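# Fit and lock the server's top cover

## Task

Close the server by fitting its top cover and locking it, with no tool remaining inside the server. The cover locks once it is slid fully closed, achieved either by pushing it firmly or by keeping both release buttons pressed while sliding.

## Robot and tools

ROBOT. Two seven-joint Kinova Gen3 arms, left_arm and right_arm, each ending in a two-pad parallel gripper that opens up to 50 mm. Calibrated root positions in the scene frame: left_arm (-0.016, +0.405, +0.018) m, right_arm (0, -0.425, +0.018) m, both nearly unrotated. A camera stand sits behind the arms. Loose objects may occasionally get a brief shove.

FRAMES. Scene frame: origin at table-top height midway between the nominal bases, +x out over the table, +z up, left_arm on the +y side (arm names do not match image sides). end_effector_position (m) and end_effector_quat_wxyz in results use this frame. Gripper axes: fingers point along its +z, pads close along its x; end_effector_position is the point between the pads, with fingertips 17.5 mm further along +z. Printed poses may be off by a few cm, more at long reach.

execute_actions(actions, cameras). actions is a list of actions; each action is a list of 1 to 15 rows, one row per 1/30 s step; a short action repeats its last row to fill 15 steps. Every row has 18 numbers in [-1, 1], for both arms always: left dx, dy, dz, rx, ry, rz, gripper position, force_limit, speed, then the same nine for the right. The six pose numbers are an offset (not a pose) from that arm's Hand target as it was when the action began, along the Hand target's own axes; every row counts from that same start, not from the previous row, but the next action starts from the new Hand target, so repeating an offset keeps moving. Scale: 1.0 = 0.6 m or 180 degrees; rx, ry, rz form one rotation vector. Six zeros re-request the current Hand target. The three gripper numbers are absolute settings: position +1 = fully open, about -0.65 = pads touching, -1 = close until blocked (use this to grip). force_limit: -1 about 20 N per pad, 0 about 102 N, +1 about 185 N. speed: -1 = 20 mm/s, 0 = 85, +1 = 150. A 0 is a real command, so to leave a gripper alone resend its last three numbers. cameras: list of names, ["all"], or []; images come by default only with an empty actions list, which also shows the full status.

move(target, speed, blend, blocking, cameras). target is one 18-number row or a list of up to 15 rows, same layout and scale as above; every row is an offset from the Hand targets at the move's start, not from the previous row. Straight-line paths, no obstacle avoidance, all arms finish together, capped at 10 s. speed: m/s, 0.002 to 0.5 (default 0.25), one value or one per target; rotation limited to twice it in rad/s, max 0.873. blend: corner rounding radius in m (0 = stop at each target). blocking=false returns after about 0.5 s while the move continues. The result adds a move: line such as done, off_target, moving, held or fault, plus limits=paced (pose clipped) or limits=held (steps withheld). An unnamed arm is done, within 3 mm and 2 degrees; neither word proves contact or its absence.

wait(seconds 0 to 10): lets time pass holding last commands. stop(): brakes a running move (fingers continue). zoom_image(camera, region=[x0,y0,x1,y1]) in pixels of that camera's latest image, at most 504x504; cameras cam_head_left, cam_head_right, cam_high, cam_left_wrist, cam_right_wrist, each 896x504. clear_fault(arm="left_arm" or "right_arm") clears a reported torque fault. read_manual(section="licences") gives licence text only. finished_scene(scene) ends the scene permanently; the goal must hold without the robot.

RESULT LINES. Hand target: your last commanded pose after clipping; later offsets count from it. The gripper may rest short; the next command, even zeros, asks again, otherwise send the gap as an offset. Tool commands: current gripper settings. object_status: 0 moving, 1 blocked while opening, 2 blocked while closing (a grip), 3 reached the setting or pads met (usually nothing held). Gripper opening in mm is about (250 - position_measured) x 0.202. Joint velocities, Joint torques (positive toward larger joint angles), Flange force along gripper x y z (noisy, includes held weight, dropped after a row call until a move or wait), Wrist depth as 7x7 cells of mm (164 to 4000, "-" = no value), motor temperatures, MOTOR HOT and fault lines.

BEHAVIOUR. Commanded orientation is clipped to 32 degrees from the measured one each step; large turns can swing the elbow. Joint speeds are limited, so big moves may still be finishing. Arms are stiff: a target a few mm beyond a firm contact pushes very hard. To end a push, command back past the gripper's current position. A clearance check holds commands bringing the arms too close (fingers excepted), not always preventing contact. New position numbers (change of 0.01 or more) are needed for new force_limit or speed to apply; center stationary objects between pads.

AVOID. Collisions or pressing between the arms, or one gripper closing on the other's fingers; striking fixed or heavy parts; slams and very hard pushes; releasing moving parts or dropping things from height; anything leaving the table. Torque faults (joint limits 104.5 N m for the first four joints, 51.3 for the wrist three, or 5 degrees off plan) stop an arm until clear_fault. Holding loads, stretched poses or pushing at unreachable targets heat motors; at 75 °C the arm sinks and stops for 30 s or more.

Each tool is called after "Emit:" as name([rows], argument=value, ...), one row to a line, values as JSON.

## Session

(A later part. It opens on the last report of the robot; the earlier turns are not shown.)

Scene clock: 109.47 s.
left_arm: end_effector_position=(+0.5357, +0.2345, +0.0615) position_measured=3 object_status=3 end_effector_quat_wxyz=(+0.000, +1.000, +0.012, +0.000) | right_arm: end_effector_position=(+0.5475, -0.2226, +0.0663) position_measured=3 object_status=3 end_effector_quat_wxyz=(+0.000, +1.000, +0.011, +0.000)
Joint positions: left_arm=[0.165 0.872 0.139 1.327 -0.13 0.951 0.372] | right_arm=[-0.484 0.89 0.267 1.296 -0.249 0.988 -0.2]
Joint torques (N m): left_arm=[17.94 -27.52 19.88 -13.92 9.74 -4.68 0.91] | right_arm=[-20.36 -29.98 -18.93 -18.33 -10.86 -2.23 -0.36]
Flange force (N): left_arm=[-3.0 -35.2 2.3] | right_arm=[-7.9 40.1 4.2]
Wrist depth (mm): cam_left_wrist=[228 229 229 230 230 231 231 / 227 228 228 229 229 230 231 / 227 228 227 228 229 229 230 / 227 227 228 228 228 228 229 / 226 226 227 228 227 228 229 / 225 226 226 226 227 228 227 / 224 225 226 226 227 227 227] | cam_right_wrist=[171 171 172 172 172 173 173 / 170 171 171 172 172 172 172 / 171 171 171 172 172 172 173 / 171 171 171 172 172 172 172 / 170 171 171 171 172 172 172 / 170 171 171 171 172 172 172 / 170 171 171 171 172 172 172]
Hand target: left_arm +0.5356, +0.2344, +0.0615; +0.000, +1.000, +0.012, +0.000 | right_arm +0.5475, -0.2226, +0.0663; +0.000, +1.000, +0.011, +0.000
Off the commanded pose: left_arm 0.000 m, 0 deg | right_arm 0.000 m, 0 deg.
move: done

Emit:
wait(seconds=0, cameras=["cam_head_left", "cam_head_right", "cam_high"])

Emit:
zoom_image(camera="cam_head_left", region=[366, 290, 396, 320])

Emit:
zoom_image(camera="cam_head_left", region=[520, 290, 550, 320])

Emit:
zoom_image(camera="cam_head_right", region=[366, 290, 396, 320])

Emit:
zoom_image(camera="cam_head_right", region=[522, 290, 552, 320])

Emit:
zoom_image(camera="cam_high", region=[390, 330, 420, 360])

Emit:
zoom_image(camera="cam_high", region=[545, 255, 575, 285])

Scene clock: 111.63 s.
left_arm: end_effector_position=(+0.5356, +0.2345, +0.0615) position_measured=3 object_status=3 end_effector_quat_wxyz=(+0.000, +1.000, +0.012, +0.000) | right_arm: end_effector_position=(+0.5475, -0.2226, +0.0663) position_measured=3 object_status=3 end_effector_quat_wxyz=(+0.000, +1.000, +0.011, +0.000)
Joint positions: left_arm=[0.165 0.872 0.139 1.327 -0.13 0.951 0.372] | right_arm=[-0.484 0.89 0.267 1.296 -0.249 0.988 -0.2]
Joint torques (N m): left_arm=[18.05 -27.52 19.96 -13.93 9.81 -4.68 0.9] | right_arm=[-20.34 -30.01 -18.96 -18.27 -10.85 -2.25 -0.36]
Flange force (N): left_arm=[-3.0 -35.4 2.4] | right_arm=[-7.6 40.0 4.1]
Wrist depth (mm): cam_left_wrist=[228 229 229 229 230 231 231 / 227 228 228 229 229 230 230 / 227 227 228 228 228 229 229 / 226 227 227 228 228 228 229 / 226 226 227 227 228 228 228 / 225 225 226 227 227 227 228 / 225 225 226 226 227 227 227] | cam_right_wrist=[171 171 171 172 172 172 173 / 171 171 171 172 172 172 172 / 171 171 171 171 172 172 173 / 170 171 171 171 172 172 172 / 170 171 171 171 171 172 172 / 170 171 171 171 171 172 172 / 170 171 171 171 171 172 172]
Hand target: left_arm +0.5356, +0.2344, +0.0615; +0.000, +1.000, +0.011, +0.000 | right_arm +0.5475, -0.2226, +0.0663; +0.000, +1.000, +0.011, +0.000
Tool commands: left_gripper/position=+1.0 left_gripper/force_limit=+1.0 left_gripper/speed=+1.0 right_gripper/position=+1.0 right_gripper/force_limit=+1.0 right_gripper/speed=+1.0
Off the commanded pose: left_arm 0.000 m, 0 deg | right_arm 0.000 m, 0 deg.
Images, in order (width x height): cam_head_left 896x504, cam_head_right 896x504, cam_high 896x504.

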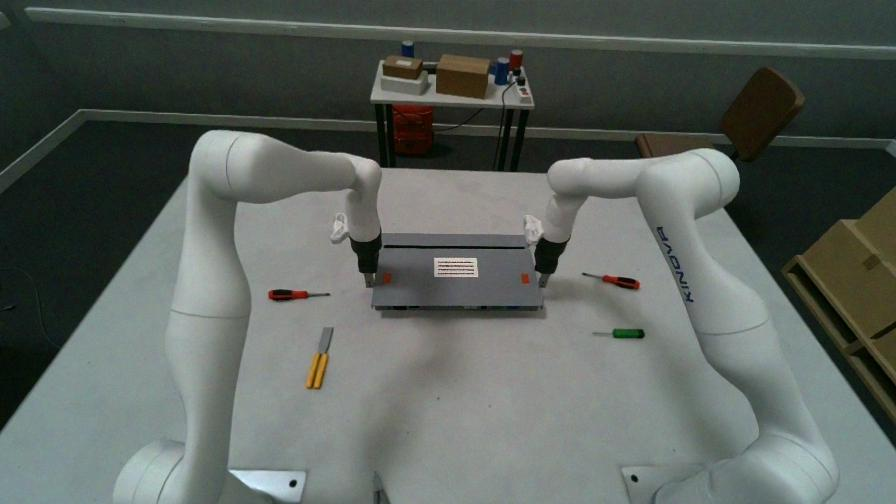

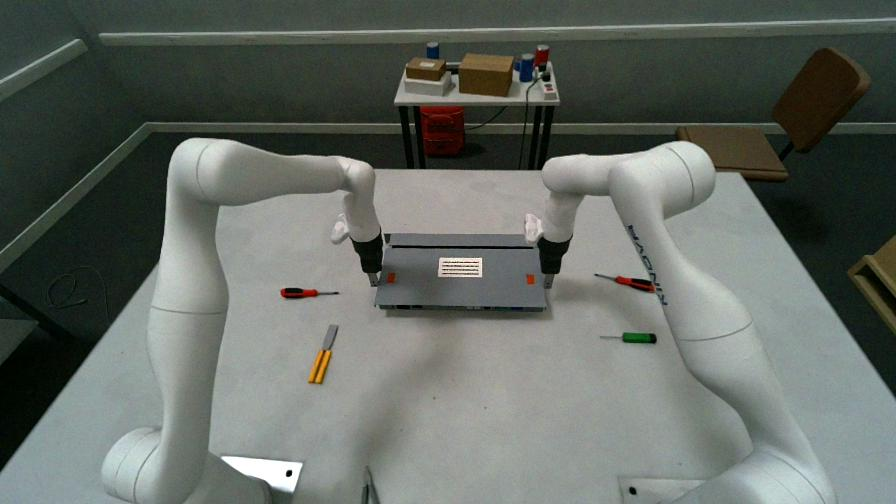

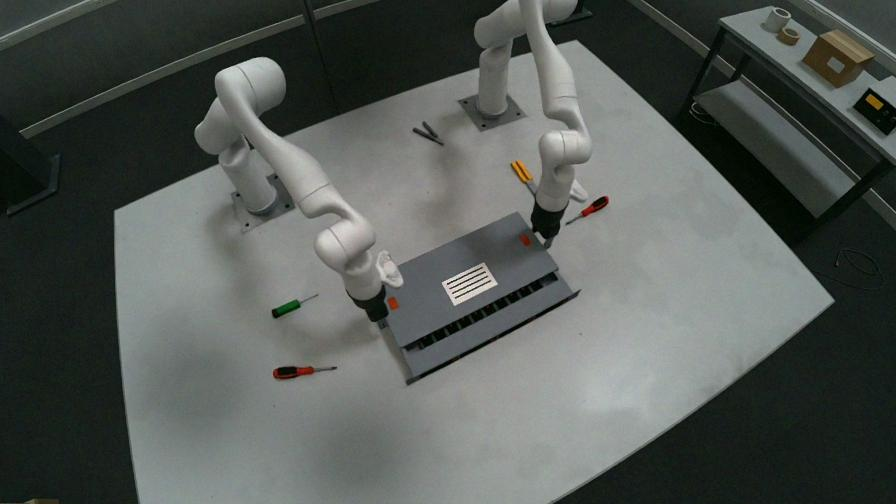

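Scaled by 16.800 from the camera's 896x504 image, which has a finer 1280x720 frame.

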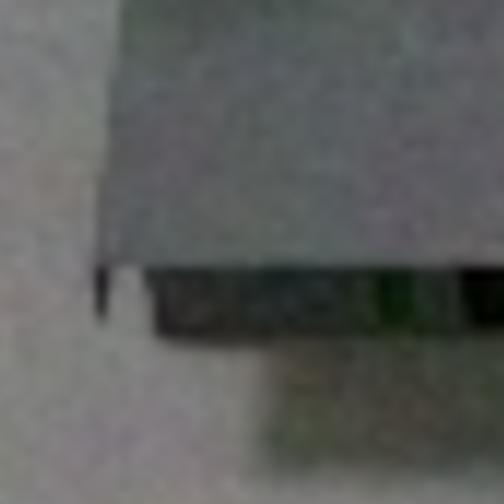

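Scaled by 16.800 from the camera's 896x504 image, which has a finer 1280x720 frame.

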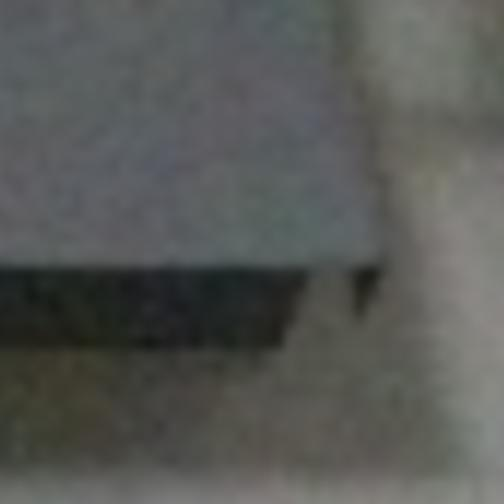

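Scaled by 16.800 from the camera's 896x504 image, which has a finer 1280x720 frame.

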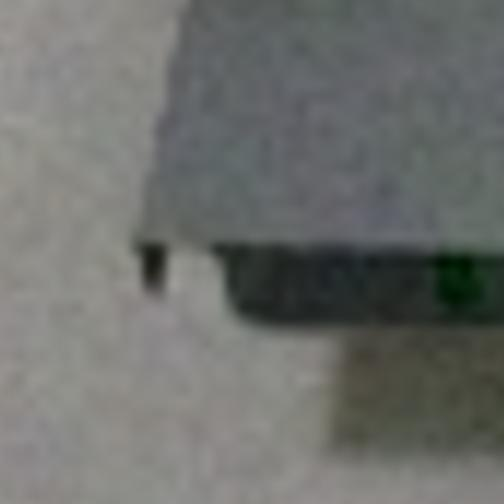

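Scaled by 16.800 from the camera's 896x504 image, which has a finer 1280x720 frame.

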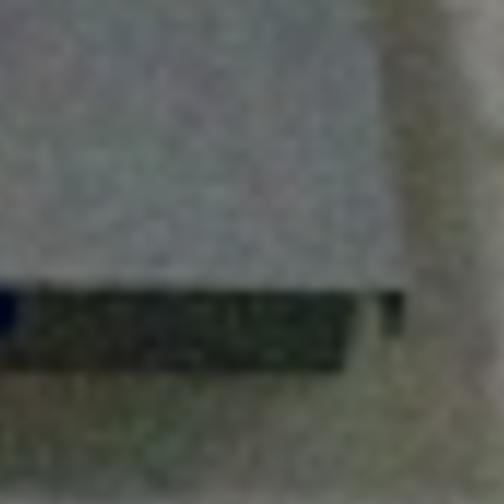

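Scaled by 16.800 from the camera's 896x504 image, which has a finer 1280x720 frame.

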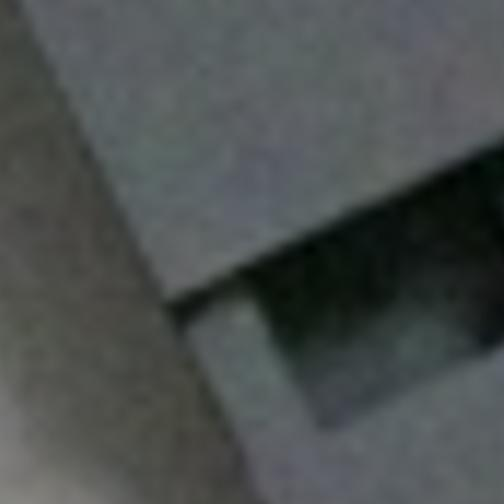

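Scaled by 16.800 from the camera's 896x504 image, which has a finer 1280x720 frame.

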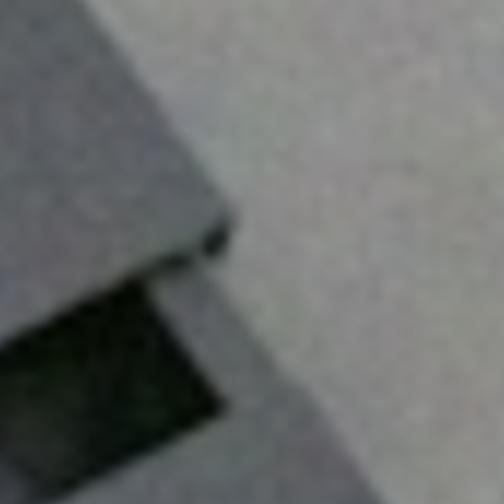

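Emit:
move([
  [0, 0, 0, 0, 0, 0, 1, 1, 1, 0, 0, 0.00083, 0, 0, 0, 1, 1, 1],
  [0.0025, 0, 0, 0, 0, 0, 1, 1, 1, 0.0025, 0, 0.00083, 0, 0, 0, 1, 1, 1],
], speed=0.02)

Scene clock: 113.13 s.
left_arm: end_effector_position=(+0.5371, +0.2344, +0.0615) position_measured=3 object_status=3 end_effector_quat_wxyz=(+0.000, +1.000, +0.011, +0.000) | right_arm: end_effector_position=(+0.5489, -0.2227, +0.0658) position_measured=3 object_status=3 end_effector_quat_wxyz=(+0.000, +1.000, +0.011, +0.000)
Joint positions: left_arm=[0.165 0.875 0.139 1.321 -0.13 0.955 0.371] | right_arm=[-0.482 0.893 0.267 1.29 -0.249 0.991 -0.2]
Joint torques (N m): left_arm=[16.92 -27.74 18.78 -14.4 9.18 -4.76 0.84] | right_arm=[-21.34 -28.05 -20.04 -20.04 -11.39 -4.26 -0.19]
Flange force (N): left_arm=[-4.9 -33.7 2.5] | right_arm=[-13.5 43.4 -2.0]
Wrist depth (mm): cam_left_wrist=[228 228 229 230 230 230 231 / 228 228 228 228 229 229 230 / 227 227 228 228 228 229 230 / 227 227 227 228 228 228 229 / 225 226 226 227 227 228 228 / 225 226 226 227 227 227 227 / 224 225 226 226 226 226 227] | cam_right_wrist=[170 171 171 171 172 172 172 / 170 171 171 171 172 172 172 / 170 171 171 171 171 172 172 / 170 171 171 171 171 172 172 / 170 170 171 171 171 172 172 / 170 170 171 171 171 172 172 / 170 170 171 171 171 172 172]
Hand target: left_arm +0.5371, +0.2345, +0.0615; +0.000, +1.000, +0.011, +0.000 | right_arm +0.5490, -0.2226, +0.0658; +0.000, +1.000, +0.011, +0.000
Off the commanded pose: left_arm 0.000 m, 0 deg | right_arm 0.000 m, 0 deg.
move: done

Emit:
move([
  [0, 0, 0, 0, 0, 0, 1, 1, 1, 0, 0, -0.0025, 0, 0, 0, 1, 1, 1],
  [0, 0.00333, 0, 0, 0, 0, 1, 1, 1, 0, 0.00333, -0.0025, 0, 0, 0, 1, 1, 1],
  [0, 0.00333, 0, 0, 0, 0, 1, 1, 1, 0, 0.00333, 0.00167, 0, 0, 0, 1, 1, 1],
], speed=0.02)

Scene clock: 117.87 s.
left_arm: end_effector_position=(+0.5372, +0.2325, +0.0615) position_measured=3 object_status=3 end_effector_quat_wxyz=(+0.000, +1.000, +0.012, +0.000) | right_arm: end_effector_position=(+0.5491, -0.2246, +0.0649) position_measured=3 object_status=3 end_effector_quat_wxyz=(+0.000, +1.000, +0.011, +0.000)
Joint positions: left_arm=[0.168 0.876 0.139 1.318 -0.13 0.956 0.374] | right_arm=[-0.479 0.893 0.266 1.294 -0.249 0.987 -0.196]
Joint torques (N m): left_arm=[19.53 -28.2 21.6 -14.53 10.65 -5.02 1.01] | right_arm=[-17.98 -31.98 -16.03 -17.41 -9.02 -1.19 -0.02]
Flange force (N): left_arm=[-3.1 -38.2 3.2] | right_arm=[-5.4 34.2 9.5]
Wrist depth (mm): cam_left_wrist=[228 229 229 229 230 230 231 / 228 228 228 229 229 229 230 / 227 228 228 228 229 229 229 / 226 227 227 228 228 229 228 / 226 227 227 227 227 228 228 / 225 226 226 227 227 227 228 / 225 225 225 226 226 227 227] | cam_right_wrist=[170 171 171 171 172 172 172 / 170 171 171 171 171 172 172 / 170 171 171 171 171 172 172 / 170 171 171 171 171 172 172 / 170 170 171 171 171 172 172 / 170 170 171 171 171 172 172 / 170 170 170 171 171 172 172]
Hand target: left_arm +0.5372, +0.2325, +0.0615; +0.000, +1.000, +0.012, +0.000 | right_arm +0.5490, -0.2246, +0.0648; +0.000, +1.000, +0.011, +0.000
Off the commanded pose: left_arm 0.000 m, 0 deg | right_arm 0.000 m, 0 deg.
move: done

Emit:
move([
  [0, -0.0005, 0, 0, 0, 0, 1, 1, 1, 0, -0.0005, 0.0015, 0, 0, 0, 1, 1, 1],
  [0, -0.0005, 0.002, 0, 0, 0, 1, 1, 1, 0, -0.0005, 0.0035, 0, 0, 0, 1, 1, 1],
], speed=0.02)

Scene clock: 119.37 s.
left_arm: end_effector_position=(+0.5372, +0.2328, +0.0604) position_measured=3 object_status=3 end_effector_quat_wxyz=(+0.000, +1.000, +0.012, +0.000) | right_arm: end_effector_position=(+0.5490, -0.2243, +0.0628) position_measured=3 object_status=3 end_effector_quat_wxyz=(+0.000, +1.000, +0.011, +0.000)
Joint positions: left_arm=[0.168 0.877 0.139 1.319 -0.13 0.954 0.373] | right_arm=[-0.479 0.896 0.266 1.295 -0.25 0.983 -0.196]
Joint torques (N m): left_arm=[18.63 -28.42 20.71 -14.86 10.16 -5.11 0.95] | right_arm=[-19.95 -32.02 -17.89 -17.95 -9.99 -1.38 -0.26]
Flange force (N): left_arm=[-4.2 -36.8 3.3] | right_arm=[-5.2 38.2 8.8]
Wrist depth (mm): cam_left_wrist=[227 227 228 228 229 229 230 / 226 227 227 228 228 228 229 / 226 227 226 227 227 228 228 / 225 226 226 227 227 227 228 / 225 225 225 225 226 227 227 / 224 225 225 225 226 226 227 / 224 224 224 225 225 226 226] | cam_right_wrist=[170 170 171 171 171 172 172 / 170 170 171 171 171 172 172 / 170 170 171 171 171 172 172 / 170 170 171 171 172 172 172 / 170 170 171 171 171 172 172 / 170 170 171 171 171 172 172 / 170 170 170 171 171 172 172]
Hand target: left_arm +0.5372, +0.2328, +0.0603; +0.000, +1.000, +0.012, +0.000 | right_arm +0.5490, -0.2243, +0.0627; +0.000, +1.000, +0.011, +0.000
Off the commanded pose: left_arm 0.000 m, 0 deg | right_arm 0.000 m, 0 deg.
move: done

Emit:
move(target=[0, 0, 0.005, 0, 0, 0, 1, 1, 1, 0, 0, 0.005, 0, 0, 0, 1, 1, 1], speed=0.02)

Scene clock: 120.23 s.
left_arm: end_effector_position=(+0.5372, +0.2328, +0.0573) position_measured=3 object_status=3 end_effector_quat_wxyz=(+0.000, +1.000, +0.012, +0.000) | right_arm: end_effector_position=(+0.5490, -0.2243, +0.0597) position_measured=3 object_status=3 end_effector_quat_wxyz=(+0.000, +1.000, +0.011, +0.000)
Joint positions: left_arm=[0.168 0.882 0.138 1.321 -0.131 0.947 0.374] | right_arm=[-0.479 0.901 0.265 1.297 -0.251 0.977 -0.195]
Joint torques (N m): left_arm=[18.51 -28.41 20.6 -14.73 10.05 -5.14 0.97] | right_arm=[-19.74 -32.07 -17.8 -17.87 -9.91 -1.32 -0.29]
Flange force (N): left_arm=[-3.9 -36.5 3.1] | right_arm=[-5.3 37.8 8.8]
Wrist depth (mm): cam_left_wrist=[224 224 225 225 225 226 227 / 223 224 224 225 225 226 226 / 223 224 224 224 225 225 225 / 222 223 223 223 224 224 225 / 222 222 223 223 223 223 224 / 221 222 222 222 223 223 224 / 221 221 221 222 222 222 223] | cam_right_wrist=[170 170 171 171 172 172 172 / 170 170 171 171 171 172 172 / 170 170 171 171 172 172 172 / 170 170 171 171 171 172 172 / 170 170 171 171 171 172 172 / 170 170 171 171 171 172 172 / 170 170 171 171 171 172 172]
Hand target: left_arm +0.5372, +0.2328, +0.0573; +0.000, +1.000, +0.011, +0.000 | right_arm +0.5490, -0.2243, +0.0597; +0.000, +1.000, +0.011, +0.000
Off the commanded pose: left_arm 0.000 m, 0 deg | right_arm 0.000 m, 0 deg.
move: done

Emit:
wait(seconds=0, cameras=["cam_head_left", "cam_head_right", "cam_high"])

Emit:
zoom_image(camera="cam_high", region=[385, 310, 445, 370])

Emit:
zoom_image(camera="cam_high", region=[525, 240, 585, 300])

Emit:
zoom_image(camera="cam_head_left", region=[366, 290, 396, 320])

Emit:
zoom_image(camera="cam_head_left", region=[520, 290, 550, 320])

Emit:
zoom_image(camera="cam_head_right", region=[366, 290, 396, 320])

Emit:
zoom_image(camera="cam_head_right", region=[522, 290, 552, 320])

Emit:
zoom_image(camera="cam_head_left", region=[375, 230, 455, 260])

Emit:
zoom_image(camera="cam_head_left", region=[455, 230, 535, 260])

Scene clock: 120.47 s.
left_arm: end_effector_position=(+0.5372, +0.2328, +0.0573) position_measured=3 object_status=3 end_effector_quat_wxyz=(+0.000, +1.000, +0.012, +0.000) | right_arm: end_effector_position=(+0.5490, -0.2243, +0.0597) position_measured=3 object_status=3 end_effector_quat_wxyz=(+0.000, +1.000, +0.011, +0.000)
Joint positions: left_arm=[0.168 0.882 0.138 1.321 -0.131 0.947 0.374] | right_arm=[-0.479 0.901 0.265 1.297 -0.251 0.977 -0.195]
Joint torques (N m): left_arm=[18.51 -28.38 20.59 -14.7 10.08 -5.1 0.94] | right_arm=[-19.82 -32.09 -17.78 -17.86 -9.88 -1.32 -0.27]
Flange force (N): left_arm=[-3.9 -36.5 3.1] | right_arm=[-5.2 37.9 8.9]
Wrist depth (mm): cam_left_wrist=[224 224 225 225 225 226 226 / 223 224 224 225 225 225 226 / 223 223 223 224 224 224 225 / 222 223 223 224 224 224 225 / 222 222 222 223 223 224 224 / 221 221 222 222 223 223 223 / 220 221 222 222 222 223 223] | cam_right_wrist=[170 170 171 171 171 172 172 / 170 170 171 171 171 172 172 / 170 170 171 171 172 172 172 / 170 170 171 171 171 172 172 / 170 170 171 171 171 172 172 / 170 170 171 171 171 172 172 / 170 170 171 171 171 172 172]
Hand target: left_arm +0.5372, +0.2328, +0.0573; +0.000, +1.000, +0.012, +0.000 | right_arm +0.5490, -0.2243, +0.0597; +0.000, +1.000, +0.011, +0.000
Tool commands: left_gripper/position=+1.0 left_gripper/force_limit=+1.0 left_gripper/speed=+1.0 right_gripper/position=+1.0 right_gripper/force_limit=+1.0 right_gripper/speed=+1.0
Off the commanded pose: left_arm 0.000 m, 0 deg | right_arm 0.000 m, 0 deg.
Images, in order (width x height): cam_head_left 896x504, cam_head_right 896x504, cam_high 896x504.

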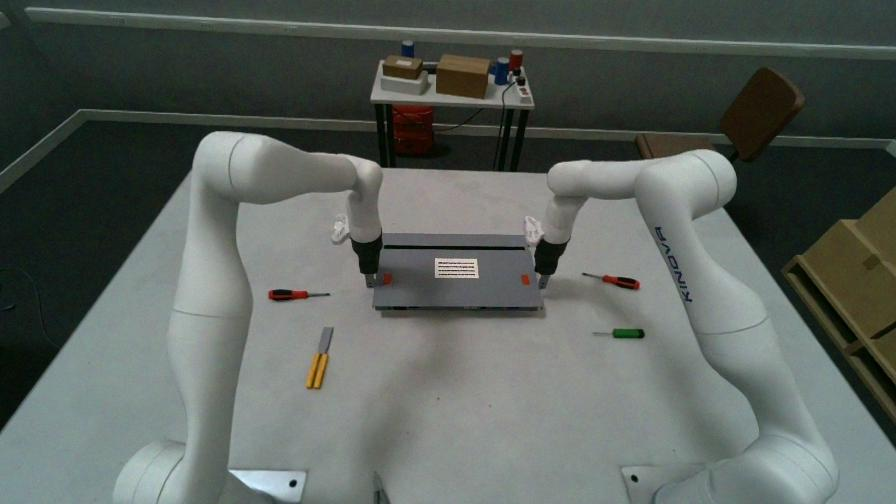

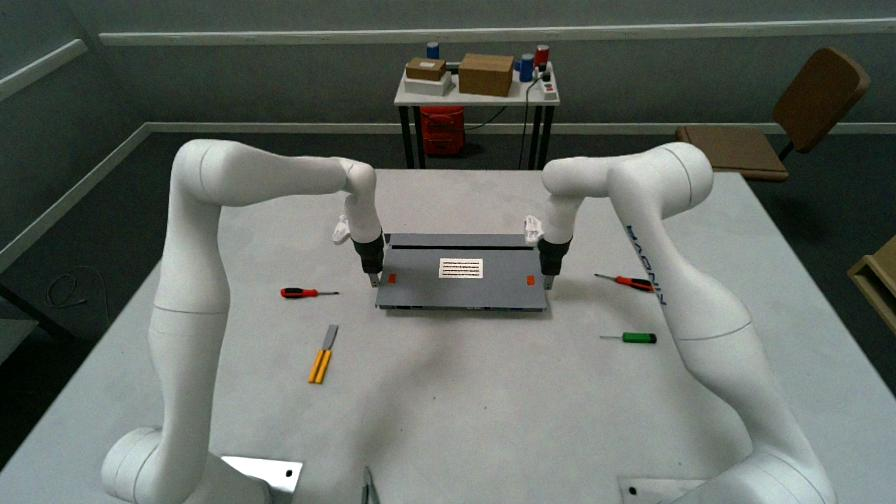

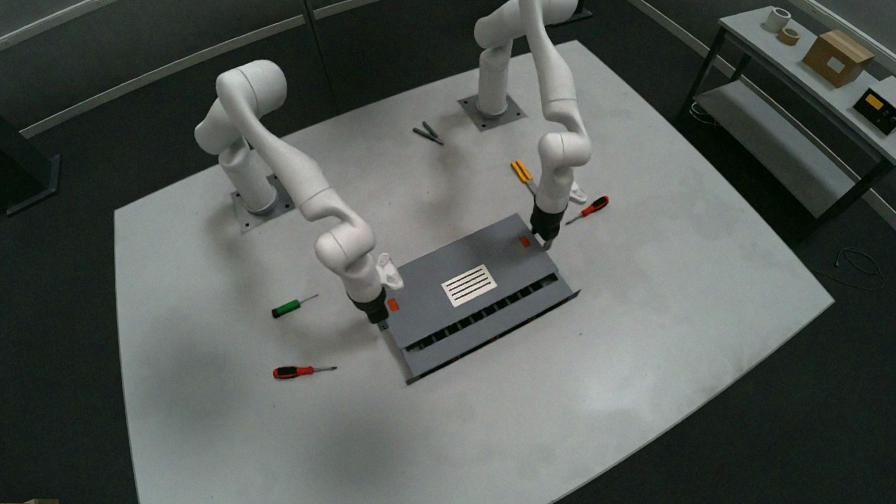

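Scaled by 8.400 from the camera's 896x504 image, which has a finer 1280x720 frame.

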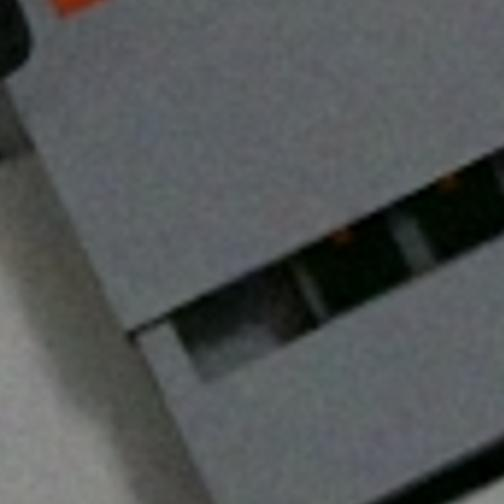

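Scaled by 8.400 from the camera's 896x504 image, which has a finer 1280x720 frame.

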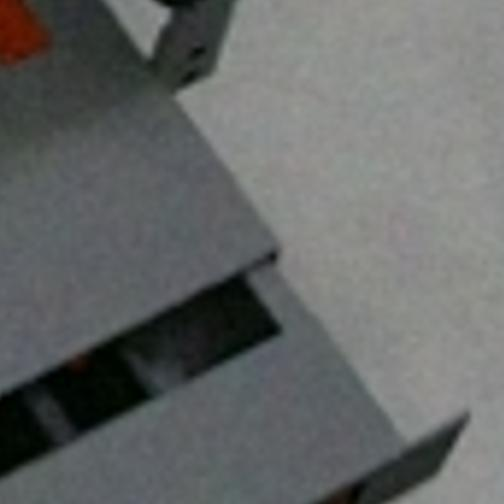

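Scaled by 16.800 from the camera's 896x504 image, which has a finer 1280x720 frame.

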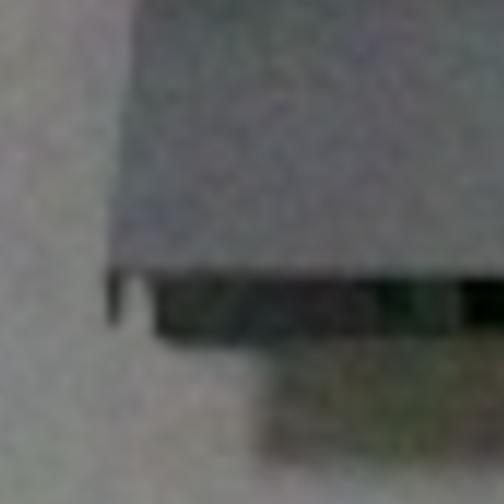

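Scaled by 16.800 from the camera's 896x504 image, which has a finer 1280x720 frame.

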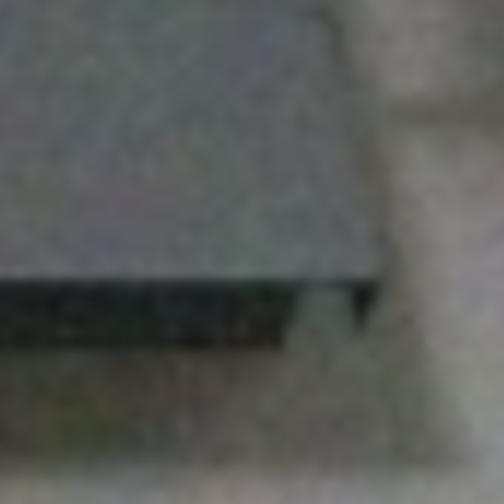

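Scaled by 16.800 from the camera's 896x504 image, which has a finer 1280x720 frame.

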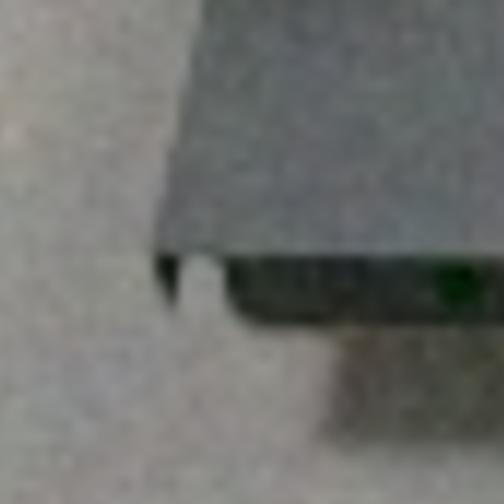

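Scaled by 16.800 from the camera's 896x504 image, which has a finer 1280x720 frame.

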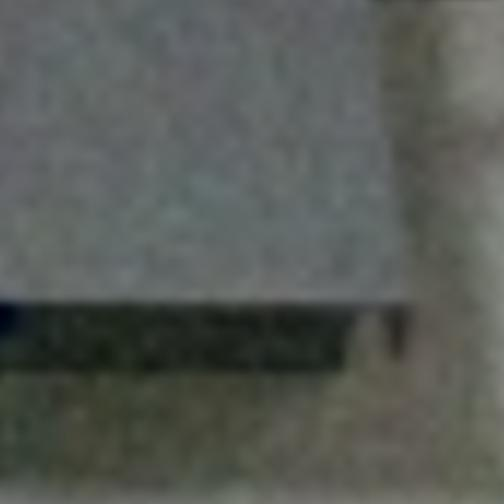

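Scaled by 6.300 from the camera's 896x504 image, which has a finer 1280x720 frame.

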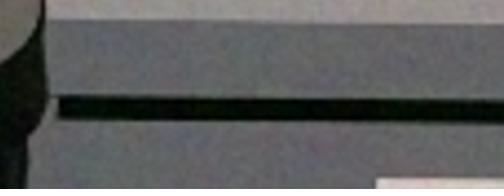

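Scaled by 6.300 from the camera's 896x504 image, which has a finer 1280x720 frame.

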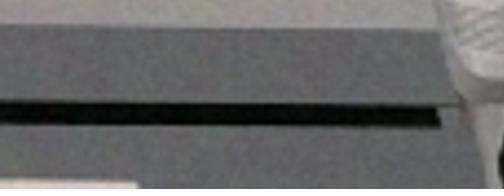

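Emit:
move(target=[0, 0, 0.005, 0, 0, 0, 1, 1, 1, 0, 0, 0.005, 0, 0, 0, 1, 1, 1], speed=0.02)

Scene clock: 122.37 s.
left_arm: end_effector_position=(+0.5372, +0.2328, +0.0543) position_measured=3 object_status=3 end_effector_quat_wxyz=(+0.000, +1.000, +0.012, +0.000) | right_arm: end_effector_position=(+0.5490, -0.2243, +0.0567) position_measured=3 object_status=3 end_effector_quat_wxyz=(+0.000, +1.000, +0.011, +0.000)
Joint positions: left_arm=[0.169 0.886 0.137 1.323 -0.131 0.941 0.374] | right_arm=[-0.478 0.905 0.264 1.299 -0.252 0.971 -0.195]
Joint torques (N m): left_arm=[18.51 -28.44 20.66 -14.71 10 -5.14 0.95] | right_arm=[-19.76 -32.17 -17.82 -17.83 -9.86 -1.33 -0.28]
Flange force (N): left_arm=[-4.0 -36.5 3.1] | right_arm=[-5.1 37.8 8.8]
Wrist depth (mm): cam_left_wrist=[221 222 221 222 223 223 223 / 220 220 221 221 222 222 223 / 220 220 221 221 222 222 222 / 219 220 220 220 221 221 222 / 219 219 219 220 220 221 221 / 218 219 219 219 220 220 220 / 218 218 218 219 219 219 220] | cam_right_wrist=[170 170 171 171 171 172 172 / 170 170 171 171 172 172 172 / 170 170 171 171 171 172 172 / 170 170 171 171 172 172 172 / 170 170 170 171 172 172 172 / 170 170 170 171 171 172 172 / 170 170 171 171 171 172 172]
Hand target: left_arm +0.5372, +0.2328, +0.0543; +0.000, +1.000, +0.012, +0.000 | right_arm +0.5490, -0.2243, +0.0567; +0.000, +1.000, +0.011, +0.000
Off the commanded pose: left_arm 0.000 m, 0 deg | right_arm 0.000 m, 0 deg.
move: done

Still free. Continue lowering.

Emit:
move(target=[0, 0, 0.005, 0, 0, 0, 1, 1, 1, 0, 0, 0.005, 0, 0, 0, 1, 1, 1], speed=0.02)

Scene clock: 123.13 s.
left_arm: end_effector_position=(+0.5372, +0.2328, +0.0514) position_measured=3 object_status=3 end_effector_quat_wxyz=(+0.000, +1.000, +0.012, +0.000) | right_arm: end_effector_position=(+0.5490, -0.2243, +0.0538) position_measured=3 object_status=3 end_effector_quat_wxyz=(+0.000, +1.000, +0.011, +0.000)
Joint positions: left_arm=[0.169 0.89 0.137 1.325 -0.132 0.935 0.374] | right_arm=[-0.478 0.909 0.263 1.301 -0.253 0.964 -0.194]
Joint torques (N m): left_arm=[19.9 -19.41 21.16 -10.29 10.42 -5.1 0.99] | right_arm=[-20.64 -23.09 -19.84 -14.81 -10.27 -1.83 -0.42]
Flange force (N): left_arm=[-1.8 -38.4 -12.7] | right_arm=[-7.1 40.3 -7.8]
Wrist depth (mm): cam_left_wrist=[218 219 220 220 220 221 222 / 218 219 219 219 220 221 221 / 217 218 218 219 219 220 221 / 217 217 218 218 219 219 220 / 217 217 217 218 218 219 219 / 216 217 217 218 218 218 218 / 215 216 216 217 217 218 218] | cam_right_wrist=[169 169 170 170 170 171 171 / 169 169 169 170 170 171 171 / 169 169 169 170 170 171 171 / 169 169 170 170 170 170 171 / 169 169 170 170 170 171 171 / 169 169 170 170 170 171 171 / 169 169 169 170 170 171 171]
Hand target: left_arm +0.5372, +0.2327, +0.0514; +0.000, +1.000, +0.012, +0.000 | right_arm +0.5490, -0.2243, +0.0537; +0.000, +1.000, +0.011, +0.000
Off the commanded pose: left_arm 0.000 m, 0 deg | right_arm 0.000 m, 0 deg.
move: done

Emit:
move(target=[0, 0, -0.0007, 0, 0, 0, 1, 1, 1, 0, 0, -0.0007, 0, 0, 0, 1, 1, 1], speed=0.02, cameras=["cam_head_left", "cam_head_right", "cam_high"])

Emit:
zoom_image(camera="cam_high", region=[385, 310, 445, 370])

Emit:
zoom_image(camera="cam_high", region=[525, 240, 585, 300])

Emit:
zoom_image(camera="cam_head_left", region=[366, 290, 396, 320])

Emit:
zoom_image(camera="cam_head_left", region=[520, 290, 550, 320])

Emit:
zoom_image(camera="cam_head_left", region=[375, 230, 455, 260])

Emit:
zoom_image(camera="cam_head_left", region=[455, 230, 535, 260])

Emit:
zoom_image(camera="cam_head_right", region=[380, 230, 460, 260])

Emit:
zoom_image(camera="cam_head_right", region=[460, 230, 540, 260])

Scene clock: 124.43 s.
left_arm: end_effector_position=(+0.5371, +0.2328, +0.0517) position_measured=3 object_status=3 end_effector_quat_wxyz=(+0.000, +1.000, +0.012, +0.000) | right_arm: end_effector_position=(+0.5489, -0.2243, +0.0541) position_measured=3 object_status=3 end_effector_quat_wxyz=(+0.000, +1.000, +0.011, -0.001)
Joint positions: left_arm=[0.169 0.89 0.137 1.325 -0.132 0.936 0.374] | right_arm=[-0.478 0.908 0.263 1.301 -0.253 0.965 -0.194]
Joint torques (N m): left_arm=[19.45 -22.27 20.92 -9.84 10.26 -3.68 0.89] | right_arm=[-20.98 -26.75 -19.79 -13.96 -10.26 0.17 -0.32]
Flange force (N): left_arm=[1.9 -36.2 -5.9] | right_arm=[-1.0 38.6 1.0]
Wrist depth (mm): cam_left_wrist=[219 219 219 220 220 221 221 / 218 218 219 219 220 221 221 / 218 218 219 219 220 220 221 / 217 217 218 218 219 219 220 / 216 217 218 218 219 219 219 / 216 216 217 218 217 218 219 / 215 216 217 217 217 218 218] | cam_right_wrist=[169 169 170 170 170 171 171 / 169 169 170 170 170 171 171 / 169 169 170 170 170 170 171 / 169 169 169 170 170 171 171 / 169 169 170 170 170 171 171 / 169 169 170 170 170 170 171 / 169 169 169 170 170 170 171]
Hand target: left_arm +0.5372, +0.2328, +0.0518; +0.000, +1.000, +0.012, +0.000 | right_arm +0.5490, -0.2243, +0.0542; +0.000, +1.000, +0.011, +0.000
Off the commanded pose: left_arm 0.000 m, 0 deg | right_arm 0.000 m, 0 deg.
move: done
Images, in order (width x height): cam_head_left 896x504, cam_head_right 896x504, cam_high 896x504.

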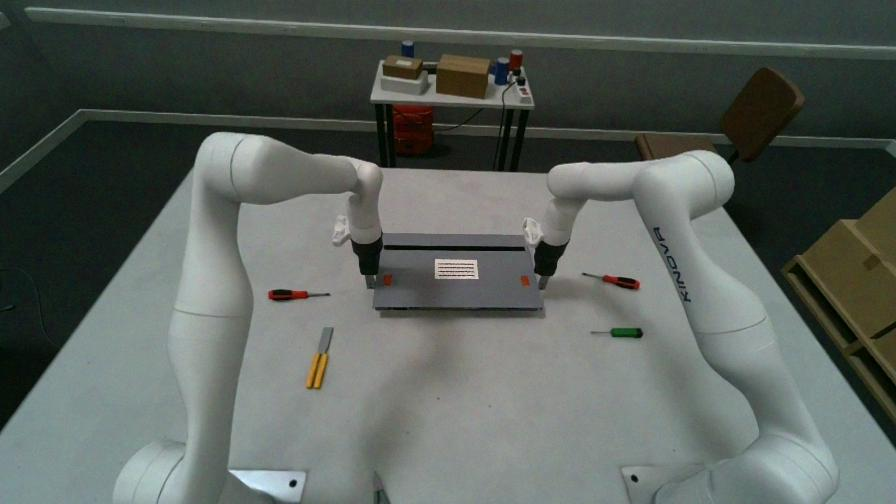

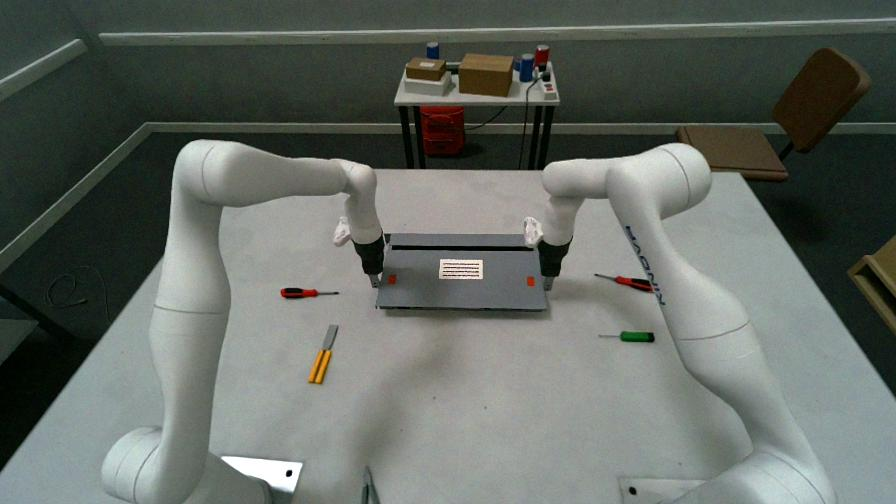

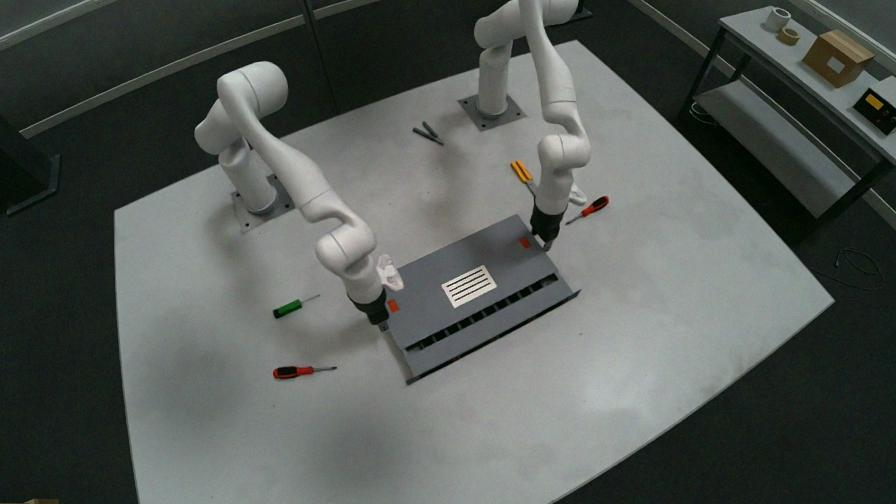

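Scaled by 8.400 from the camera's 896x504 image, which has a finer 1280x720 frame.

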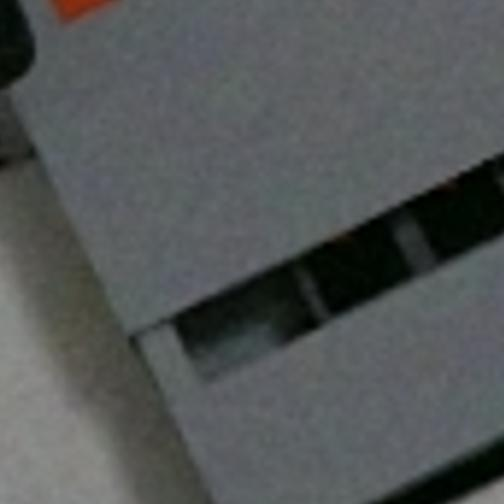

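Scaled by 8.400 from the camera's 896x504 image, which has a finer 1280x720 frame.

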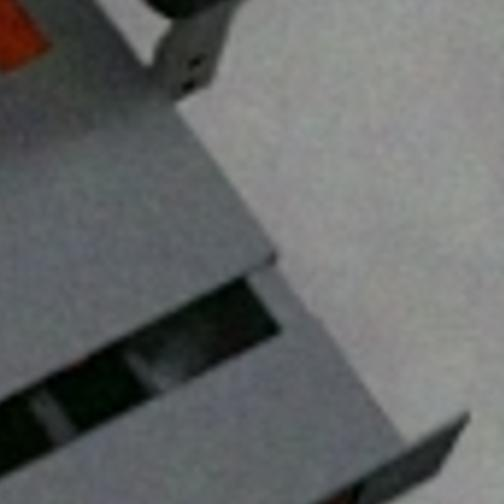

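Scaled by 16.800 from the camera's 896x504 image, which has a finer 1280x720 frame.

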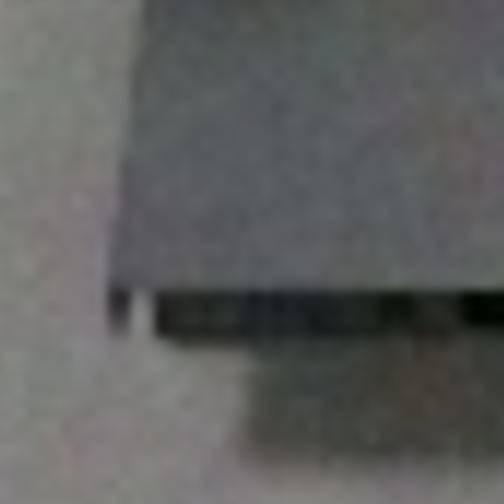

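Scaled by 16.800 from the camera's 896x504 image, which has a finer 1280x720 frame.

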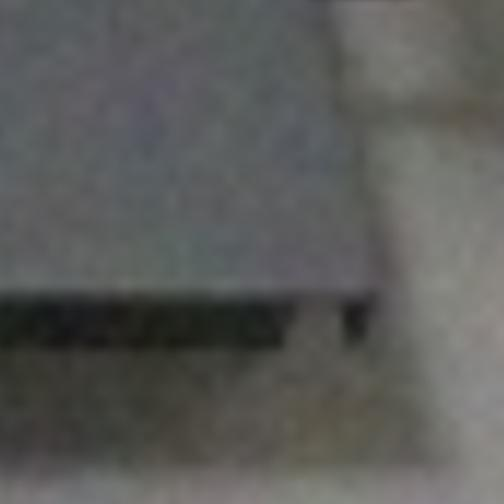

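Scaled by 6.300 from the camera's 896x504 image, which has a finer 1280x720 frame.

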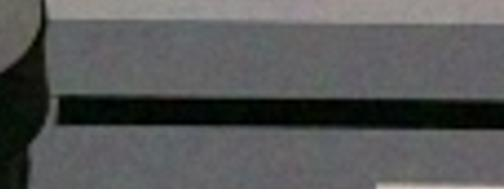

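Scaled by 6.300 from the camera's 896x504 image, which has a finer 1280x720 frame.

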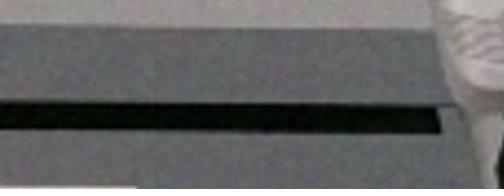

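Scaled by 6.300 from the camera's 896x504 image, which has a finer 1280x720 frame.

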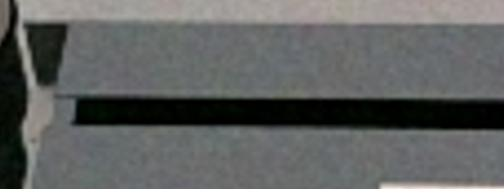

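Scaled by 6.300 from the camera's 896x504 image, which has a finer 1280x720 frame.

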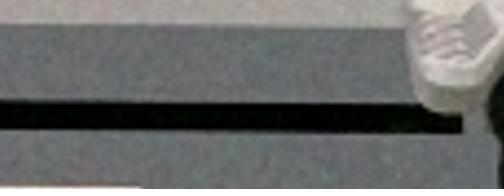

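Emit:
move([
  [0, 0, -0.0006, 0, 0, 0, 1, 1, 1, 0, 0, -0.0006, 0, 0, 0, 1, 1, 1],
  [0.00667, 0, -0.0006, 0, 0, 0, 1, 1, 1, 0.00667, 0, -0.0006, 0, 0, 0, 1, 1, 1],
], speed=0.02)

Scene clock: 126.50 s.
left_arm: end_effector_position=(+0.5412, +0.2328, +0.0521) position_measured=3 object_status=3 end_effector_quat_wxyz=(+0.000, +1.000, +0.012, +0.000) | right_arm: end_effector_position=(+0.5530, -0.2242, +0.0545) position_measured=3 object_status=3 end_effector_quat_wxyz=(+0.000, +1.000, +0.011, +0.000)
Joint positions: left_arm=[0.168 0.897 0.137 1.307 -0.131 0.946 0.371] | right_arm=[-0.474 0.916 0.263 1.283 -0.253 0.976 -0.194]
Joint torques (N m): left_arm=[18.76 -25.93 20.43 -14.29 9.78 -5.81 0.76] | right_arm=[-19.68 -32.16 -17.85 -17.85 -10.18 -1.24 -0.53]
Flange force (N): left_arm=[-5.8 -37.0 -2.6] | right_arm=[-6.0 38.1 8.6]
Wrist depth (mm): cam_left_wrist=[219 219 219 220 221 221 221 / 218 219 219 219 220 220 221 / 218 218 218 219 219 220 220 / 217 218 218 218 219 219 220 / 217 217 218 218 218 218 219 / 216 216 217 217 218 218 218 / 215 216 217 217 217 218 218] | cam_right_wrist=[169 169 170 170 170 171 171 / 169 169 170 170 170 171 171 / 169 169 169 170 170 171 171 / 169 169 170 170 170 170 171 / 169 169 169 170 170 171 171 / 169 169 170 170 170 171 171 / 169 169 170 170 170 170 171]
Hand target: left_arm +0.5412, +0.2328, +0.0521; +0.000, +1.000, +0.012, +0.000 | right_arm +0.5530, -0.2242, +0.0545; +0.000, +1.000, +0.011, +0.000
Off the commanded pose: left_arm 0.000 m, 0 deg | right_arm 0.000 m, 0 deg.
move: done

Emit:
move(target=[0.00667, 0, 0, 0, 0, 0, 1, 1, 1, 0.00667, 0, 0, 0, 0, 0, 1, 1, 1], speed=0.02, cameras=["cam_head_left", "cam_head_right", "cam_high"])

Emit:
zoom_image(camera="cam_head_left", region=[375, 230, 455, 260])

Emit:
zoom_image(camera="cam_head_left", region=[455, 230, 535, 260])

Emit:
zoom_image(camera="cam_high", region=[385, 310, 445, 370])

Emit:
zoom_image(camera="cam_high", region=[525, 240, 585, 300])

Scene clock: 127.50 s.
left_arm: end_effector_position=(+0.5452, +0.2329, +0.0521) position_measured=3 object_status=3 end_effector_quat_wxyz=(+0.000, +1.000, +0.012, +0.000) | right_arm: end_effector_position=(+0.5570, -0.2241, +0.0545) position_measured=3 object_status=3 end_effector_quat_wxyz=(+0.000, +1.000, +0.011, +0.000)
Joint positions: left_arm=[0.166 0.904 0.138 1.29 -0.132 0.956 0.369] | right_arm=[-0.47 0.923 0.263 1.265 -0.253 0.986 -0.193]
Joint torques (N m): left_arm=[18.8 -28.25 20.65 -14.04 9.98 -4.77 0.86] | right_arm=[-19.44 -32.55 -17.35 -18.13 -10.02 -1.4 -0.61]
Flange force (N): left_arm=[-3.2 -36.1 2.5] | right_arm=[-6.8 37.8 9.0]
Wrist depth (mm): cam_left_wrist=[219 219 219 219 220 221 221 / 218 218 219 219 220 220 220 / 218 217 218 218 219 219 220 / 217 217 217 218 218 219 219 / 216 217 217 218 219 218 219 / 216 216 217 218 217 218 218 / 215 215 216 216 217 217 217] | cam_right_wrist=[168 169 170 171 172 173 173 / 168 169 170 171 172 172 173 / 169 169 170 171 171 172 173 / 168 169 170 171 172 172 173 / 168 169 170 170 172 172 173 / 168 169 170 171 172 172 173 / 168 169 170 170 171 172 173]
Hand target: left_arm +0.5452, +0.2329, +0.0521; +0.000, +1.000, +0.012, +0.000 | right_arm +0.5570, -0.2241, +0.0545; +0.000, +1.000, +0.011, +0.000
Off the commanded pose: left_arm 0.000 m, 0 deg | right_arm 0.000 m, 0 deg.
move: done
Images, in order (width x height): cam_head_left 896x504, cam_head_right 896x504, cam_high 896x504.

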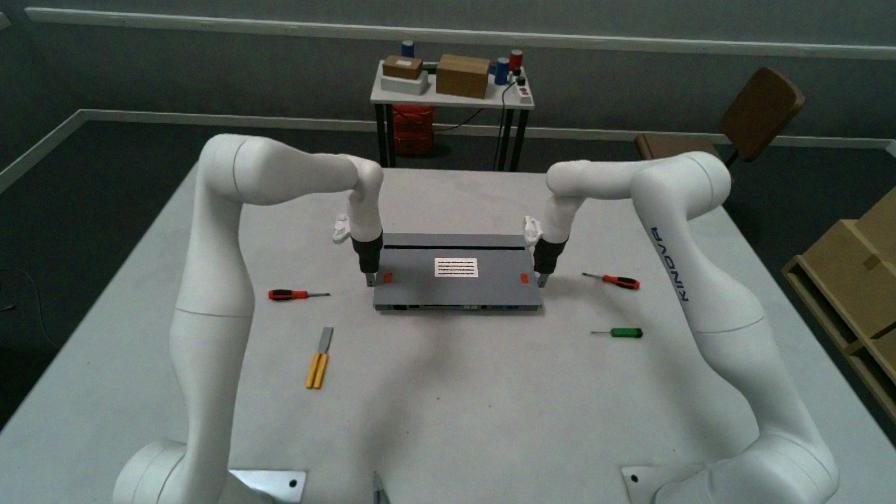

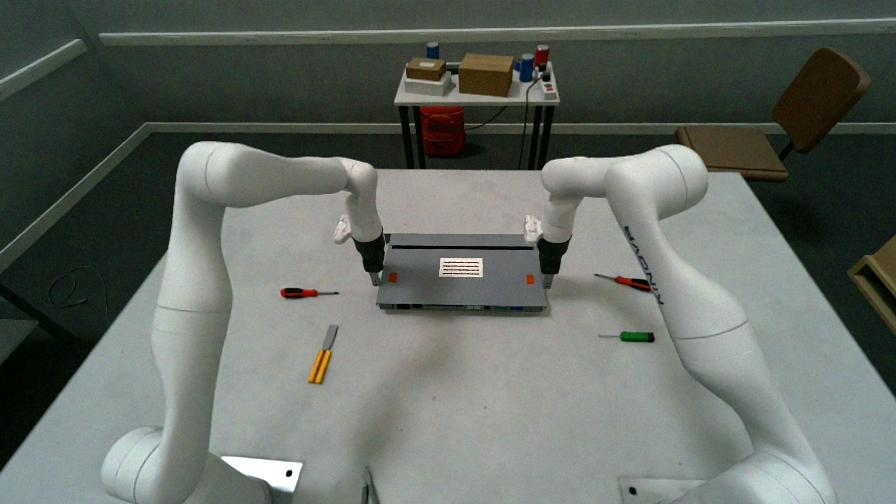

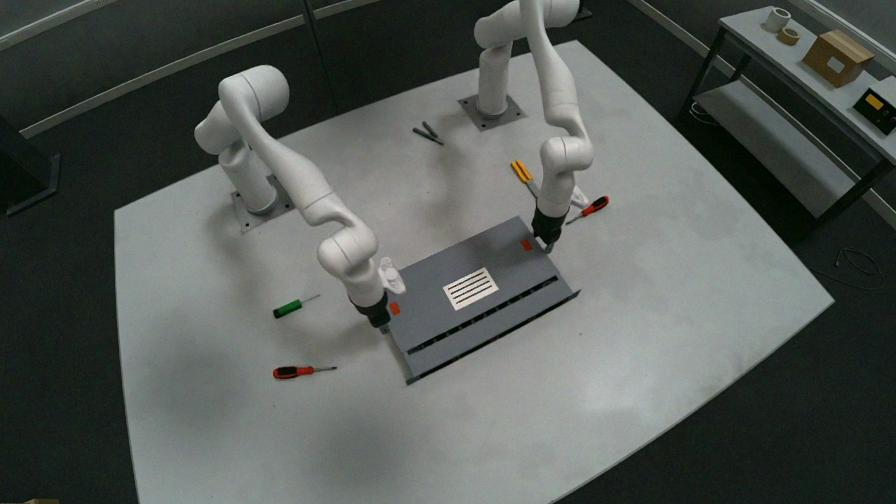

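Scaled by 6.300 from the camera's 896x504 image, which has a finer 1280x720 frame.

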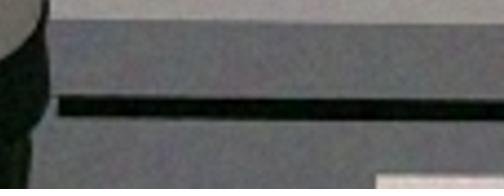

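Scaled by 6.300 from the camera's 896x504 image, which has a finer 1280x720 frame.

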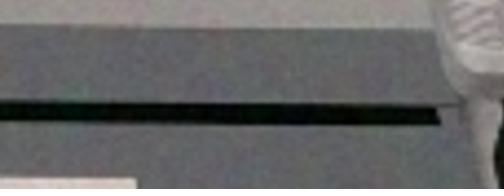

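Scaled by 8.400 from the camera's 896x504 image, which has a finer 1280x720 frame.

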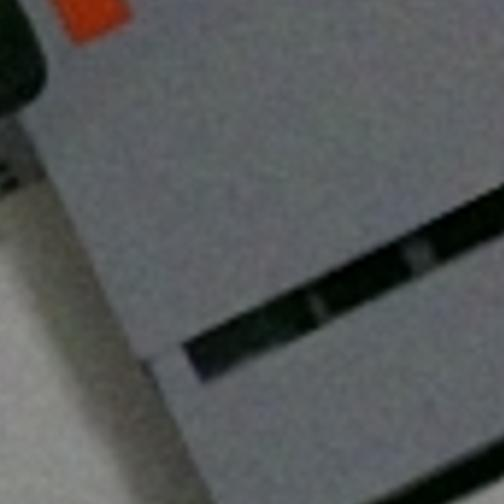

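Scaled by 8.400 from the camera's 896x504 image, which has a finer 1280x720 frame.

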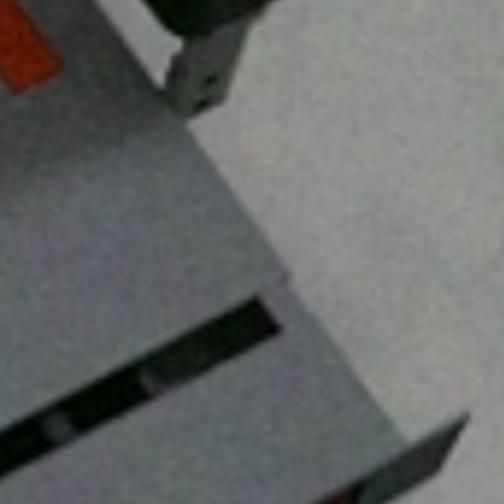

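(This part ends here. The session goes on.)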